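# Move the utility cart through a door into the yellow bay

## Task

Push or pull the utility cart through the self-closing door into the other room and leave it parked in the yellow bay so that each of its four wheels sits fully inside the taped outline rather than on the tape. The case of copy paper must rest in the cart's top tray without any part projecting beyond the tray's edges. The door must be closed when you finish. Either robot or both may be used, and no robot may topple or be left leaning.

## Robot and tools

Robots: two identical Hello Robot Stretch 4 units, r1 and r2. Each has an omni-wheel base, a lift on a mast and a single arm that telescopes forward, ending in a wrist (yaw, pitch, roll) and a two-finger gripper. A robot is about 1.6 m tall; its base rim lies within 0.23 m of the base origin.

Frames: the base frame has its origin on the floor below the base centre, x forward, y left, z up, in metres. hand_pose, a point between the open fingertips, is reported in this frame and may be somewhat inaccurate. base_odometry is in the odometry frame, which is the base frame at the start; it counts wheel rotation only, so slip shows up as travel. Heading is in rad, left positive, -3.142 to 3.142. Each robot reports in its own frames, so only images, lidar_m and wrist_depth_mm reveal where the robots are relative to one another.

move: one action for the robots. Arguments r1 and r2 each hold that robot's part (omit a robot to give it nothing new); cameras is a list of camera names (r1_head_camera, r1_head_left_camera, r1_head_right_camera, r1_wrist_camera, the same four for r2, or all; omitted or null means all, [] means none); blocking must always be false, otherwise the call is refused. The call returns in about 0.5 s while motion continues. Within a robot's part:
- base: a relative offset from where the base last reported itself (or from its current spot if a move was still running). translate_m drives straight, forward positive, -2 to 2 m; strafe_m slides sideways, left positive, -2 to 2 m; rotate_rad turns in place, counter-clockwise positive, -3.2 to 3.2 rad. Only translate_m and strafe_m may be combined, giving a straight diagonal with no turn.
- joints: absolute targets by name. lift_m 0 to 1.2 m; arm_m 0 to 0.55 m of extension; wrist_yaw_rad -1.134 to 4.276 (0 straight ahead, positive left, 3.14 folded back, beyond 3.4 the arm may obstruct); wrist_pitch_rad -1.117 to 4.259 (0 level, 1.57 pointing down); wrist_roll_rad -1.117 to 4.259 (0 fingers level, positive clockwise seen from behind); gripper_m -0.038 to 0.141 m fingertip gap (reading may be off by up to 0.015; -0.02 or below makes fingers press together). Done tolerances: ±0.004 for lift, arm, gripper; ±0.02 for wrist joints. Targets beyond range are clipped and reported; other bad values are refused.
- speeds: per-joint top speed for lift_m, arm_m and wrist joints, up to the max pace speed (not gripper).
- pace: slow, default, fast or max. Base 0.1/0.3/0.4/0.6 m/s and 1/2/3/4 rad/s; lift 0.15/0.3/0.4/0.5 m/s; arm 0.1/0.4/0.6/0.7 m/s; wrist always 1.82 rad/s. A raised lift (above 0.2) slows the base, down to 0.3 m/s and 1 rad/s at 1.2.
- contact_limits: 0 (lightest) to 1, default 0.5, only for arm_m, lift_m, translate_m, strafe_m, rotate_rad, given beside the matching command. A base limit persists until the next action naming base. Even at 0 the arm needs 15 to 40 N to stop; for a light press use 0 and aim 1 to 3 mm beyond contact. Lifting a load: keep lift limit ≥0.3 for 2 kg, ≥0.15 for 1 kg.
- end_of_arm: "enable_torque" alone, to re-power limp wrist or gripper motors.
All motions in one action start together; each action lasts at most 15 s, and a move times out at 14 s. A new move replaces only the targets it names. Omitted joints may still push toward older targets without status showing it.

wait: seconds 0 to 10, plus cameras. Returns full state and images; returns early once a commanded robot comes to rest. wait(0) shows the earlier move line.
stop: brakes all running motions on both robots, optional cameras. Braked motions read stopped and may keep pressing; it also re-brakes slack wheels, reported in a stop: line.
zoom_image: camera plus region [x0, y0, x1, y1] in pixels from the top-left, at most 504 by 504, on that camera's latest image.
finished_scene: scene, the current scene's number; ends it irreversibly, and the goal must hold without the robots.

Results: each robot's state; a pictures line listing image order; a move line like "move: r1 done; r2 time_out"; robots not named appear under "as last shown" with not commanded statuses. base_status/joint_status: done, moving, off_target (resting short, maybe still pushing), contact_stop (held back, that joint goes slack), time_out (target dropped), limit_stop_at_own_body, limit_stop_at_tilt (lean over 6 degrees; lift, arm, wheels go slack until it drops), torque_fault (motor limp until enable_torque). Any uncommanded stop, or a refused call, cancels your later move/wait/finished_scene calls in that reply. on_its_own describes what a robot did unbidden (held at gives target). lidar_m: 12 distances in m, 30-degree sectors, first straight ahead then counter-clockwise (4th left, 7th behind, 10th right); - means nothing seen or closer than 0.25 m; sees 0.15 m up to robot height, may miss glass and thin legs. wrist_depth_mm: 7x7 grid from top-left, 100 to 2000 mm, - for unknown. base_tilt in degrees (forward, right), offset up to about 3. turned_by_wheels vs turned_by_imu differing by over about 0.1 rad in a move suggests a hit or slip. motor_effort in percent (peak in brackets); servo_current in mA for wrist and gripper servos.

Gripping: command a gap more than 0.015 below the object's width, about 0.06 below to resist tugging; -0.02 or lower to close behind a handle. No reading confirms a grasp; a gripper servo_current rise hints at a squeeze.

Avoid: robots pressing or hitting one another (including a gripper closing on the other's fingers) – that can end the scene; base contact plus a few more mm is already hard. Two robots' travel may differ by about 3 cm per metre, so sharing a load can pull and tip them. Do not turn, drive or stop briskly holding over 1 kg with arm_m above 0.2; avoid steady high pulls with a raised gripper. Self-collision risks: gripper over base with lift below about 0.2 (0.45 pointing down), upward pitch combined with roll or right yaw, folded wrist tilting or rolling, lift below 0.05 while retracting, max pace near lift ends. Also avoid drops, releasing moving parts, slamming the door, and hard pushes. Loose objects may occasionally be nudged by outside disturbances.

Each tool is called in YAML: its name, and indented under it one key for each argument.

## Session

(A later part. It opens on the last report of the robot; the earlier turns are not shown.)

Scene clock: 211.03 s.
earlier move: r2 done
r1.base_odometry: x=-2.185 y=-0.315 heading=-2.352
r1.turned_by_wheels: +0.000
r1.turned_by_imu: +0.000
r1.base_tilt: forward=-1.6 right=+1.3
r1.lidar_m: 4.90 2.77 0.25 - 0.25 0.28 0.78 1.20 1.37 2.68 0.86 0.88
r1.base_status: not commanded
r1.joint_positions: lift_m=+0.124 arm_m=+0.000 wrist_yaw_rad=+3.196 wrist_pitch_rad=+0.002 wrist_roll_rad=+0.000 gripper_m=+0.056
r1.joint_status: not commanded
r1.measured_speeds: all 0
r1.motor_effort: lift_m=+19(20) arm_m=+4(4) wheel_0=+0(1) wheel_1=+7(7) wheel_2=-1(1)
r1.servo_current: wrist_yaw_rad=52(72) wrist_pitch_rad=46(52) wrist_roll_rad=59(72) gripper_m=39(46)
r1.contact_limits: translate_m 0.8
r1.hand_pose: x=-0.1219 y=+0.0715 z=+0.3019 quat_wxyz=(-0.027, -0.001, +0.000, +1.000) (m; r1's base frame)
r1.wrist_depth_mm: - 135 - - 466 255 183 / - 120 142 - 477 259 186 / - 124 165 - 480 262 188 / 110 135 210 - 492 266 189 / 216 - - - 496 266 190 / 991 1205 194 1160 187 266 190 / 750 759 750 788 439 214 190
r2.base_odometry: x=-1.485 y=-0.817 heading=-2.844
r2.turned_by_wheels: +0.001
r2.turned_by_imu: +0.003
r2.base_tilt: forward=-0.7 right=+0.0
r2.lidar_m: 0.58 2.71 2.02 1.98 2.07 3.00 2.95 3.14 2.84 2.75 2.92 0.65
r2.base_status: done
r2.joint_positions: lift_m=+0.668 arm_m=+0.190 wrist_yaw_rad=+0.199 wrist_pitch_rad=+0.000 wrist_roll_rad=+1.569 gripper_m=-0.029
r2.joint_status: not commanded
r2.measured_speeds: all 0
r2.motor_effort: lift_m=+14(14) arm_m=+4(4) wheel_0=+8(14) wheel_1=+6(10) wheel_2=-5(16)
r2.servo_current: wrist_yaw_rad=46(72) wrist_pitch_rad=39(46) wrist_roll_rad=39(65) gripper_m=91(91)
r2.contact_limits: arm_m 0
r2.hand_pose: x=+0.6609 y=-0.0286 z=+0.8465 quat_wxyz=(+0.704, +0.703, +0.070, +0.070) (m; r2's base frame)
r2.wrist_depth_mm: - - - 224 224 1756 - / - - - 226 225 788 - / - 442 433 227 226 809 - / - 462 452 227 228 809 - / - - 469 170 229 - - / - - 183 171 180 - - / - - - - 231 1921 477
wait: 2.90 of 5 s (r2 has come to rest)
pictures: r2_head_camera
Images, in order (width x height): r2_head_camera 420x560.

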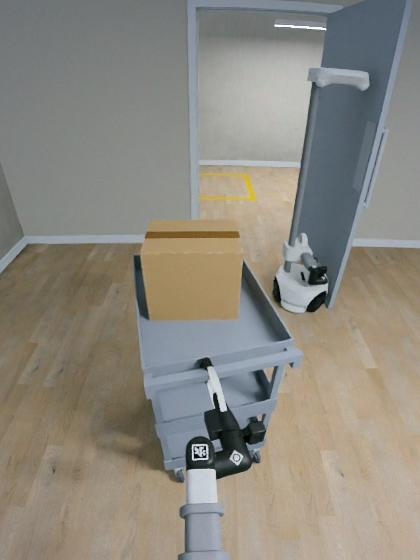

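move:
  blocking: false
  r2: {"base":{"translate_m":0.04,"strafe_m":0.13},"pace":"slow"}
  cameras: []

wait:
  seconds: 3
  cameras: []

move:
  blocking: false
  r2: {"base":{"rotate_rad":-0.11},"pace":"slow"}
  cameras: []

wait:
  seconds: 2
  cameras: []

move:
  blocking: false
  r2: {"base":{"translate_m":0.04,"strafe_m":0.13},"pace":"slow"}
  cameras: []

wait:
  seconds: 3
  cameras: []

move:
  blocking: false
  r2: {"base":{"rotate_rad":-0.11},"pace":"slow"}
  cameras: []

wait:
  seconds: 2
  cameras: []

move:
  blocking: false
  r2: {"base":{"translate_m":0.35,"strafe_m":0.07},"pace":"slow"}
  cameras: []

wait:
  seconds: 6
  cameras: ["r2_head_camera"]

Scene clock: 229.10 s.
move: r2 moving
r1: as last shown
r1.lidar_m: 4.90 2.76 0.25 - 0.25 0.29 0.82 1.18 1.34 2.69 0.86 0.89
r1.motor_effort: lift_m=+19(20) arm_m=+5(5) wheel_0=+0(0) wheel_1=+7(7) wheel_2=-1(1)
r1.servo_current: wrist_yaw_rad=33(59) wrist_pitch_rad=39(46) wrist_roll_rad=26(59) gripper_m=39(46)
r1.contact_limits: translate_m 0.8
r1.wrist_depth_mm: - 135 - - 466 255 184 / - 120 142 - 477 260 186 / - 124 165 - 484 264 188 / 110 135 210 - 492 264 189 / 214 - - - 496 266 190 / 1008 1205 194 1205 188 266 190 / 750 741 750 809 439 215 190
r2.base_odometry: x=-1.485 y=-0.829 heading=-2.844
r2.turned_by_wheels: +0.000
r2.turned_by_imu: +0.000
r2.base_tilt: forward=-0.7 right=+0.0
r2.lidar_m: 0.56 2.69 2.02 1.96 2.08 2.97 2.97 3.12 2.84 2.77 2.94 0.65
r2.base_status: translate_m moving; strafe_m moving
r2.joint_positions: lift_m=+0.668 arm_m=+0.190 wrist_yaw_rad=+0.199 wrist_pitch_rad=+0.000 wrist_roll_rad=+1.569 gripper_m=-0.029
r2.joint_status: not commanded
r2.measured_speeds: translate_m=+0.015 strafe_m=+0.048 rotate_rad=-0.004 lift_m=+0.000 arm_m=+0.000 wrist_yaw_rad=+0.000 wrist_pitch_rad=+0.000 wrist_roll_rad=+0.000
r2.motor_effort: lift_m=+14(14) arm_m=+4(4) wheel_0=-4(8) wheel_1=+9(11) wheel_2=-9(10)
r2.servo_current: wrist_yaw_rad=46(59) wrist_pitch_rad=39(46) wrist_roll_rad=46(52) gripper_m=85(85)
r2.contact_limits: arm_m 0
r2.hand_pose: x=+0.6609 y=-0.0286 z=+0.8465 quat_wxyz=(+0.704, +0.703, +0.070, +0.070) (m; r2's base frame)
r2.wrist_depth_mm: - - - 227 228 1756 - / - - - 228 227 798 - / - 439 433 227 228 820 - / - 459 449 229 229 809 - / - - 469 171 230 820 - / - - 183 171 179 - - / - - - - 231 1921 480
pictures: none
No camera images: "cameras" was empty.

Scene clock: 231.23 s.
earlier move: r2 done
r1.base_odometry: x=-2.185 y=-0.315 heading=-2.352
r1.turned_by_wheels: +0.000
r1.turned_by_imu: +0.000
r1.base_tilt: forward=-1.6 right=+1.3
r1.lidar_m: 4.90 2.78 0.25 - 0.25 0.28 0.78 1.17 1.36 2.68 0.90 0.89
r1.base_status: not commanded
r1.joint_positions: lift_m=+0.124 arm_m=+0.000 wrist_yaw_rad=+3.196 wrist_pitch_rad=+0.002 wrist_roll_rad=+0.000 gripper_m=+0.056
r1.joint_status: not commanded
r1.measured_speeds: all 0
r1.motor_effort: lift_m=+19(20) arm_m=+4(5) wheel_0=+0(1) wheel_1=+7(7) wheel_2=-1(1)
r1.servo_current: wrist_yaw_rad=52(65) wrist_pitch_rad=46(52) wrist_roll_rad=26(65) gripper_m=46(52)
r1.contact_limits: translate_m 0.8
r1.hand_pose: x=-0.1219 y=+0.0715 z=+0.3019 quat_wxyz=(-0.027, -0.001, +0.000, +1.000) (m; r1's base frame)
r1.wrist_depth_mm: - 135 - - 466 255 183 / - 120 142 - 477 259 186 / - 125 165 - 480 263 187 / 110 135 211 - 484 265 189 / 216 - - - 496 266 190 / 1008 1205 193 1205 187 265 190 / 741 759 759 798 439 215 190
r2.base_odometry: x=-1.485 y=-0.952 heading=-2.845
r2.turned_by_wheels: -0.001
r2.turned_by_imu: -0.002
r2.base_tilt: forward=-0.6 right=+0.1
r2.lidar_m: 0.59 2.50 1.91 1.85 1.95 2.79 3.00 3.16 2.97 2.88 3.06 0.64
r2.base_status: done
r2.joint_positions: lift_m=+0.668 arm_m=+0.190 wrist_yaw_rad=+0.192 wrist_pitch_rad=+0.000 wrist_roll_rad=+1.569 gripper_m=-0.029
r2.joint_status: not commanded
r2.measured_speeds: all 0
r2.motor_effort: lift_m=+14(14) arm_m=+4(4) wheel_0=-10(18) wheel_1=+1(11) wheel_2=-8(13)
r2.servo_current: wrist_yaw_rad=52(65) wrist_pitch_rad=33(46) wrist_roll_rad=46(65) gripper_m=85(98)
r2.contact_limits: arm_m 0
r2.hand_pose: x=+0.6607 y=-0.0309 z=+0.8465 quat_wxyz=(+0.704, +0.703, +0.068, +0.068) (m; r2's base frame)
r2.wrist_depth_mm: - - - 206 208 723 - / - 418 413 211 212 778 - / - 439 430 160 216 798 - / - 466 455 164 223 809 - / - - 484 168 227 - - / - - 183 172 179 1808 496 / - - - - - 1921 1255
wait: 2.13 of 3 s (r2 has come to rest)
pictures: none
No camera images: "cameras" was empty.

Scene clock: 231.73 s.
move: r2 moving
r1: as last shown
r1.lidar_m: 4.91 2.77 0.25 - 0.25 0.28 0.85 1.18 1.36 2.69 0.85 0.89
r1.motor_effort: lift_m=+19(20) arm_m=+4(4) wheel_0=+0(0) wheel_1=+7(7) wheel_2=-1(1)
r1.servo_current: wrist_yaw_rad=46(65) wrist_pitch_rad=39(46) wrist_roll_rad=39(59) gripper_m=39(46)
r1.contact_limits: translate_m 0.8
r1.wrist_depth_mm: - 135 - - 466 256 184 / - 120 142 - 477 259 186 / - 125 165 - 484 263 187 / 110 135 211 - 496 265 189 / 215 - - - 492 265 190 / 991 1205 194 1182 187 265 190 / 750 741 750 798 436 215 190
r2.base_odometry: x=-1.485 y=-0.952 heading=-2.940
r2.turned_by_wheels: -0.095
r2.turned_by_imu: -0.092
r2.base_tilt: forward=-0.7 right=+0.0
r2.lidar_m: 0.57 2.81 1.95 1.86 1.92 2.55 2.99 3.08 3.04 2.90 2.97 0.65
r2.base_status: rotate_rad moving
r2.joint_positions: lift_m=+0.668 arm_m=+0.190 wrist_yaw_rad=+0.208 wrist_pitch_rad=+0.000 wrist_roll_rad=+1.569 gripper_m=-0.029
r2.joint_status: not commanded
r2.measured_speeds: translate_m=+0.000 strafe_m=-0.001 rotate_rad=-0.192 lift_m=+0.000 arm_m=+0.000 wrist_yaw_rad=+0.000 wrist_pitch_rad=+0.000 wrist_roll_rad=+0.000
r2.motor_effort: lift_m=+14(14) arm_m=+5(5) wheel_0=+14(18) wheel_1=+6(10) wheel_2=+8(15)
r2.servo_current: wrist_yaw_rad=78(78) wrist_pitch_rad=33(46) wrist_roll_rad=39(59) gripper_m=91(91)
r2.contact_limits: arm_m 0
r2.hand_pose: x=+0.6611 y=-0.0260 z=+0.8465 quat_wxyz=(+0.704, +0.703, +0.073, +0.073) (m; r2's base frame)
r2.wrist_depth_mm: - - - 221 221 1708 - / - - - 223 224 778 - / - 439 436 225 226 820 - / - 462 452 227 227 809 - / - - 469 170 229 - - / - - 183 172 180 - - / - - - - 232 1808 484
pictures: none
No camera images: "cameras" was empty.

Scene clock: 232.20 s.
earlier move: r2 done
r1.base_odometry: x=-2.185 y=-0.315 heading=-2.352
r1.turned_by_wheels: +0.000
r1.turned_by_imu: +0.000
r1.base_tilt: forward=-1.6 right=+1.3
r1.lidar_m: 4.88 2.77 0.25 - 0.25 0.28 0.81 1.22 1.36 2.70 0.88 0.88
r1.base_status: not commanded
r1.joint_positions: lift_m=+0.124 arm_m=+0.000 wrist_yaw_rad=+3.196 wrist_pitch_rad=+0.002 wrist_roll_rad=+0.000 gripper_m=+0.056
r1.joint_status: not commanded
r1.measured_speeds: all 0
r1.motor_effort: lift_m=+20(20) arm_m=+4(4) wheel_0=+0(1) wheel_1=+7(7) wheel_2=-1(1)
r1.servo_current: wrist_yaw_rad=46(65) wrist_pitch_rad=46(46) wrist_roll_rad=33(65) gripper_m=39(46)
r1.contact_limits: translate_m 0.8
r1.hand_pose: x=-0.1219 y=+0.0715 z=+0.3019 quat_wxyz=(-0.027, -0.001, +0.000, +1.000) (m; r1's base frame)
r1.wrist_depth_mm: - 135 - - 469 256 184 / - 120 142 - 477 260 186 / - 125 165 - 484 263 187 / 110 136 211 - 484 265 189 / 216 - - - 500 265 189 / 1008 1205 193 1160 187 265 190 / 741 750 759 788 439 215 189
r2.base_odometry: x=-1.485 y=-0.952 heading=-2.954
r2.turned_by_wheels: -0.014
r2.turned_by_imu: -0.014
r2.base_tilt: forward=-0.7 right=+0.1
r2.lidar_m: 0.56 2.83 1.93 1.83 1.90 2.53 2.98 3.04 3.09 2.90 2.98 0.64
r2.base_status: done
r2.joint_positions: lift_m=+0.668 arm_m=+0.190 wrist_yaw_rad=+0.199 wrist_pitch_rad=+0.000 wrist_roll_rad=+1.569 gripper_m=-0.029
r2.joint_status: not commanded
r2.measured_speeds: all 0
r2.motor_effort: lift_m=+14(14) arm_m=+5(5) wheel_0=+3(18) wheel_1=+4(10) wheel_2=+4(15)
r2.servo_current: wrist_yaw_rad=46(78) wrist_pitch_rad=39(46) wrist_roll_rad=52(59) gripper_m=91(91)
r2.contact_limits: arm_m 0
r2.hand_pose: x=+0.6608 y=-0.0286 z=+0.8465 quat_wxyz=(+0.704, +0.703, +0.070, +0.070) (m; r2's base frame)
r2.wrist_depth_mm: - - - 174 233 1708 - / - - - 233 232 798 - / - 442 439 232 231 820 - / - 459 452 231 230 831 - / - - 469 172 230 820 - / - - 183 171 180 - - / - - - - 229 1808 477
wait: 0.47 of 2 s (r2 has come to rest)
pictures: none
No camera images: "cameras" was empty.

Scene clock: 232.70 s.
move: r2 moving
r1: as last shown
r1.lidar_m: 4.89 2.76 0.25 - 0.25 0.28 0.81 1.19 1.37 2.69 0.88 0.92
r1.motor_effort: lift_m=+19(20) arm_m=+4(4) wheel_0=+0(0) wheel_1=+7(7) wheel_2=-1(1)
r1.servo_current: wrist_yaw_rad=52(72) wrist_pitch_rad=46(52) wrist_roll_rad=65(65) gripper_m=39(46)
r1.contact_limits: translate_m 0.8
r1.wrist_depth_mm: - 134 - - 469 256 184 / - 120 142 - 477 260 186 / - 125 165 - 484 265 187 / 110 136 211 - 492 264 189 / 216 - - - 500 266 190 / 1008 1229 195 1182 189 267 190 / 741 750 759 798 439 216 189
r2.base_odometry: x=-1.487 y=-0.965 heading=-2.955
r2.turned_by_wheels: -0.001
r2.turned_by_imu: -0.001
r2.base_tilt: forward=-0.7 right=+0.1
r2.lidar_m: 0.55 2.78 1.97 1.84 1.90 2.44 2.99 3.04 3.05 2.90 2.96 0.67
r2.base_status: translate_m moving; strafe_m moving
r2.joint_positions: lift_m=+0.668 arm_m=+0.190 wrist_yaw_rad=+0.196 wrist_pitch_rad=+0.000 wrist_roll_rad=+1.569 gripper_m=-0.029
r2.joint_status: not commanded
r2.measured_speeds: translate_m=+0.015 strafe_m=+0.047 rotate_rad=+0.001 lift_m=+0.000 arm_m=+0.000 wrist_yaw_rad=-0.005 wrist_pitch_rad=+0.000 wrist_roll_rad=+0.000
r2.motor_effort: lift_m=+14(14) arm_m=+4(5) wheel_0=-9(12) wheel_1=+7(9) wheel_2=-9(11)
r2.servo_current: wrist_yaw_rad=46(46) wrist_pitch_rad=39(39) wrist_roll_rad=39(59) gripper_m=85(91)
r2.contact_limits: arm_m 0
r2.hand_pose: x=+0.6607 y=-0.0295 z=+0.8465 quat_wxyz=(+0.704, +0.703, +0.069, +0.069) (m; r2's base frame)
r2.wrist_depth_mm: - - - 176 235 1863 - / - - - 235 234 1708 - / - 449 439 232 232 831 - / - 462 455 232 232 809 - / - - 469 173 230 820 - / - - 183 172 180 - - / - - - - 228 1983 484
pictures: none
No camera images: "cameras" was empty.

Scene clock: 234.83 s.
earlier move: r2 done
r1.base_odometry: x=-2.185 y=-0.315 heading=-2.352
r1.turned_by_wheels: +0.000
r1.turned_by_imu: +0.000
r1.base_tilt: forward=-1.6 right=+1.3
r1.lidar_m: 4.91 2.75 0.25 - 0.25 0.29 0.78 1.21 1.36 2.66 0.85 0.94
r1.base_status: not commanded
r1.joint_positions: lift_m=+0.124 arm_m=+0.000 wrist_yaw_rad=+3.196 wrist_pitch_rad=+0.002 wrist_roll_rad=+0.000 gripper_m=+0.056
r1.joint_status: not commanded
r1.measured_speeds: all 0
r1.motor_effort: lift_m=+19(20) arm_m=+4(4) wheel_0=+0(1) wheel_1=+7(7) wheel_2=-1(1)
r1.servo_current: wrist_yaw_rad=46(72) wrist_pitch_rad=39(52) wrist_roll_rad=39(65) gripper_m=46(52)
r1.contact_limits: translate_m 0.8
r1.hand_pose: x=-0.1219 y=+0.0715 z=+0.3019 quat_wxyz=(-0.027, -0.001, +0.000, +1.000) (m; r1's base frame)
r1.wrist_depth_mm: - 135 - - 466 256 184 / - 120 142 - 480 262 186 / - 125 165 - 484 263 187 / 110 135 210 - 492 264 189 / 215 - - - 500 266 190 / 1008 1229 193 1205 188 266 190 / 750 768 750 788 442 215 190
r2.base_odometry: x=-1.501 y=-1.087 heading=-2.955
r2.turned_by_wheels: +0.000
r2.turned_by_imu: +0.000
r2.base_tilt: forward=-0.7 right=+0.1
r2.lidar_m: 0.58 2.64 1.85 1.73 1.75 2.33 3.05 3.08 3.19 3.02 3.11 0.64
r2.base_status: done
r2.joint_positions: lift_m=+0.668 arm_m=+0.190 wrist_yaw_rad=+0.192 wrist_pitch_rad=+0.000 wrist_roll_rad=+1.569 gripper_m=-0.029
r2.joint_status: not commanded
r2.measured_speeds: all 0
r2.motor_effort: lift_m=+14(14) arm_m=+4(5) wheel_0=-7(17) wheel_1=+4(9) wheel_2=-6(14)
r2.servo_current: wrist_yaw_rad=52(65) wrist_pitch_rad=39(46) wrist_roll_rad=39(59) gripper_m=91(98)
r2.contact_limits: arm_m 0
r2.hand_pose: x=+0.6606 y=-0.0308 z=+0.8465 quat_wxyz=(+0.704, +0.703, +0.068, +0.068) (m; r2's base frame)
r2.wrist_depth_mm: - - - 212 213 1708 - / - - 418 161 217 788 - / - 439 433 163 220 798 - / - 469 452 166 224 820 - / - - 480 169 228 - - / - - 183 172 180 1808 521 / - - - - 236 1921 1182
wait: 2.13 of 3 s (r2 has come to rest)
pictures: none
No camera images: "cameras" was empty.

Scene clock: 235.33 s.
move: r2 moving
r1: as last shown
r1.lidar_m: 4.91 2.75 0.25 - 0.25 0.28 0.79 1.19 1.35 2.68 0.85 0.92
r1.servo_current: wrist_yaw_rad=46(59) wrist_pitch_rad=39(46) wrist_roll_rad=39(59) gripper_m=46(46)
r1.contact_limits: translate_m 0.8
r1.wrist_depth_mm: - 135 - - 466 255 184 / - 120 142 - 473 260 185 / - 125 165 - 488 262 187 / 110 135 211 - 492 266 188 / 215 - - - 492 267 190 / 1025 1205 193 1205 187 266 190 / 741 741 759 788 436 214 190
r2.base_odometry: x=-1.501 y=-1.087 heading=-3.050
r2.turned_by_wheels: -0.095
r2.turned_by_imu: -0.092
r2.base_tilt: forward=-0.7 right=+0.0
r2.lidar_m: 0.57 2.79 1.89 1.72 1.76 2.15 3.01 3.05 3.33 3.02 3.05 0.67
r2.base_status: rotate_rad moving
r2.joint_positions: lift_m=+0.668 arm_m=+0.190 wrist_yaw_rad=+0.208 wrist_pitch_rad=+0.000 wrist_roll_rad=+1.569 gripper_m=-0.029
r2.joint_status: not commanded
r2.measured_speeds: translate_m=+0.000 strafe_m=-0.001 rotate_rad=-0.196 lift_m=+0.000 arm_m=+0.000 wrist_yaw_rad=+0.000 wrist_pitch_rad=+0.000 wrist_roll_rad=+0.000
r2.motor_effort: lift_m=+14(14) arm_m=+5(5) wheel_0=+12(16) wheel_1=+9(9) wheel_2=+9(15)
r2.servo_current: wrist_yaw_rad=65(72) wrist_pitch_rad=39(46) wrist_roll_rad=33(52) gripper_m=91(91)
r2.contact_limits: arm_m 0
r2.hand_pose: x=+0.6610 y=-0.0260 z=+0.8465 quat_wxyz=(+0.704, +0.703, +0.073, +0.073) (m; r2's base frame)
r2.wrist_depth_mm: - - - 226 225 1756 - / - - - 227 227 768 - / - 442 433 228 228 809 - / - 466 455 229 229 820 - / - - 469 171 229 820 - / - - 183 171 180 - - / - - - - 232 1808 488
pictures: none
No camera images: "cameras" was empty.

Scene clock: 235.83 s.
earlier move: r2 done
r1.base_odometry: x=-2.185 y=-0.315 heading=-2.352
r1.turned_by_wheels: +0.000
r1.turned_by_imu: +0.000
r1.base_tilt: forward=-1.6 right=+1.3
r1.lidar_m: 4.91 2.75 0.25 - 0.25 0.28 0.80 1.20 1.36 2.69 0.86 0.89
r1.base_status: not commanded
r1.joint_positions: lift_m=+0.124 arm_m=+0.000 wrist_yaw_rad=+3.196 wrist_pitch_rad=+0.002 wrist_roll_rad=+0.000 gripper_m=+0.056
r1.joint_status: not commanded
r1.measured_speeds: all 0
r1.motor_effort: lift_m=+20(20) arm_m=+4(4) wheel_0=+0(1) wheel_1=+7(7) wheel_2=-1(1)
r1.servo_current: wrist_yaw_rad=46(59) wrist_pitch_rad=46(46) wrist_roll_rad=46(59) gripper_m=39(46)
r1.contact_limits: translate_m 0.8
r1.hand_pose: x=-0.1219 y=+0.0715 z=+0.3019 quat_wxyz=(-0.027, -0.001, +0.000, +1.000) (m; r1's base frame)
r1.wrist_depth_mm: - 135 - - 466 255 184 / - 120 142 - 480 259 186 / - 125 165 - 480 262 187 / 110 135 211 - 492 266 188 / 215 - - - 496 266 190 / 1008 1229 193 1182 187 265 190 / 750 759 750 798 439 214 190
r2.base_odometry: x=-1.501 y=-1.087 heading=-3.064
r2.turned_by_wheels: -0.014
r2.turned_by_imu: -0.014
r2.base_tilt: forward=-0.7 right=+0.1
r2.lidar_m: 0.55 2.80 1.91 1.71 1.74 2.12 3.02 3.04 3.34 3.03 3.04 0.68
r2.base_status: done
r2.joint_positions: lift_m=+0.668 arm_m=+0.190 wrist_yaw_rad=+0.199 wrist_pitch_rad=+0.000 wrist_roll_rad=+1.569 gripper_m=-0.029
r2.joint_status: not commanded
r2.measured_speeds: all 0
r2.motor_effort: lift_m=+14(14) arm_m=+5(6) wheel_0=+3(16) wheel_1=+2(9) wheel_2=+1(15)
r2.servo_current: wrist_yaw_rad=46(72) wrist_pitch_rad=33(46) wrist_roll_rad=39(52) gripper_m=91(91)
r2.contact_limits: arm_m 0
r2.hand_pose: x=+0.6608 y=-0.0287 z=+0.8465 quat_wxyz=(+0.704, +0.703, +0.070, +0.070) (m; r2's base frame)
r2.wrist_depth_mm: - - - 239 240 1537 - / - - - 178 238 1708 - / - - 442 177 235 809 - / - 462 452 233 234 820 - / - - 466 174 230 820 - / - - 183 172 180 - - / - - 492 - 227 - 500
wait: 0.50 of 2 s (r2 has come to rest)
pictures: none
No camera images: "cameras" was empty.

Scene clock: 236.33 s.
move: r2 moving
r1: as last shown
r1.lidar_m: 4.92 2.78 0.25 - 0.25 0.28 0.84 1.19 1.35 2.68 0.84 0.91
r1.motor_effort: lift_m=+19(20) arm_m=+4(5) wheel_0=+0(1) wheel_1=+7(7) wheel_2=-1(1)
r1.servo_current: wrist_yaw_rad=46(65) wrist_pitch_rad=46(46) wrist_roll_rad=52(52) gripper_m=39(39)
r1.contact_limits: translate_m 0.8
r1.wrist_depth_mm: - 135 - - 466 256 184 / - 120 142 - 480 259 186 / - 125 165 - 480 264 188 / 110 136 211 - 492 265 189 / 215 - - - 492 264 189 / 1008 1205 193 1182 187 266 190 / 750 750 750 788 439 215 190
r2.base_odometry: x=-1.513 y=-1.091 heading=-3.064
r2.turned_by_wheels: +0.000
r2.turned_by_imu: +0.000
r2.base_tilt: forward=-0.7 right=+0.0
r2.lidar_m: 0.55 2.80 1.91 1.73 1.71 2.12 3.01 3.05 3.33 3.03 3.05 0.67
r2.base_status: translate_m moving; strafe_m moving
r2.joint_positions: lift_m=+0.668 arm_m=+0.190 wrist_yaw_rad=+0.199 wrist_pitch_rad=+0.000 wrist_roll_rad=+1.569 gripper_m=-0.029
r2.joint_status: not commanded
r2.measured_speeds: translate_m=+0.048 strafe_m=+0.009 rotate_rad=+0.000 lift_m=+0.000 arm_m=+0.000 wrist_yaw_rad=+0.000 wrist_pitch_rad=+0.000 wrist_roll_rad=+0.000
r2.motor_effort: lift_m=+14(14) arm_m=+6(6) wheel_0=+6(9) wheel_1=+9(9) wheel_2=-13(14)
r2.servo_current: wrist_yaw_rad=52(59) wrist_pitch_rad=39(46) wrist_roll_rad=39(52) gripper_m=91(91)
r2.contact_limits: arm_m 0
r2.hand_pose: x=+0.6608 y=-0.0287 z=+0.8465 quat_wxyz=(+0.704, +0.703, +0.070, +0.070) (m; r2's base frame)
r2.wrist_depth_mm: - - - 238 237 1499 496 / - - - 236 236 1756 - / - 445 442 234 235 820 - / - 459 452 232 233 831 - / - - 466 172 230 820 - / - - 183 172 180 - - / - - 488 - 227 - -
pictures: none
No camera images: "cameras" was empty.

Scene clock: 240.67 s.
earlier move: r2 done
r1.base_odometry: x=-2.185 y=-0.315 heading=-2.352
r1.turned_by_wheels: +0.000
r1.turned_by_imu: +0.000
r1.base_tilt: forward=-1.6 right=+1.3
r1.lidar_m: 4.91 2.78 0.25 - 0.25 0.28 0.81 1.18 1.35 0.91 0.61 0.83
r1.base_status: not commanded
r1.joint_positions: lift_m=+0.124 arm_m=+0.000 wrist_yaw_rad=+3.196 wrist_pitch_rad=+0.002 wrist_roll_rad=+0.000 gripper_m=+0.056
r1.joint_status: not commanded
r1.measured_speeds: all 0
r1.motor_effort: lift_m=+19(20) arm_m=+4(5) wheel_0=+0(1) wheel_1=+7(7) wheel_2=-1(1)
r1.servo_current: wrist_yaw_rad=46(78) wrist_pitch_rad=39(52) wrist_roll_rad=33(65) gripper_m=39(46)
r1.contact_limits: translate_m 0.8
r1.hand_pose: x=-0.1219 y=+0.0715 z=+0.3019 quat_wxyz=(-0.027, -0.001, +0.000, +1.000) (m; r1's base frame)
r1.wrist_depth_mm: - 134 - - 469 256 184 / - 120 142 - 477 259 186 / - 125 165 - 484 263 188 / 110 135 211 - 488 265 189 / 216 - - - 500 265 189 / 1008 1205 193 1182 188 267 190 / 741 768 732 788 436 215 190
r2.base_odometry: x=-1.844 y=-1.184 heading=-3.064
r2.turned_by_wheels: +0.000
r2.turned_by_imu: +0.004
r2.base_tilt: forward=-0.6 right=+0.1
r2.lidar_m: 0.57 2.44 1.90 1.72 1.74 2.06 3.38 3.41 3.33 3.03 3.06 0.64
r2.base_status: done
r2.joint_positions: lift_m=+0.668 arm_m=+0.190 wrist_yaw_rad=+0.200 wrist_pitch_rad=+0.000 wrist_roll_rad=+1.569 gripper_m=-0.029
r2.joint_status: not commanded
r2.measured_speeds: all 0
r2.motor_effort: lift_m=+14(14) arm_m=+5(6) wheel_0=+9(15) wheel_1=+6(10) wheel_2=-6(14)
r2.servo_current: wrist_yaw_rad=52(65) wrist_pitch_rad=46(46) wrist_roll_rad=59(59) gripper_m=91(91)
r2.contact_limits: arm_m 0
r2.hand_pose: x=+0.6608 y=-0.0284 z=+0.8465 quat_wxyz=(+0.704, +0.703, +0.071, +0.071) (m; r2's base frame)
r2.wrist_depth_mm: - - - 217 218 1708 - / - - - 220 221 768 - / - 436 433 223 223 809 - / - 462 455 167 226 809 - / - - 473 169 229 - - / - - 183 171 179 1863 - / - - - - 234 1983 488
wait: 4.33 of 6 s (r2 has come to rest)
pictures: r2_head_camera
Images, in order (width x height): r2_head_camera 420x560.

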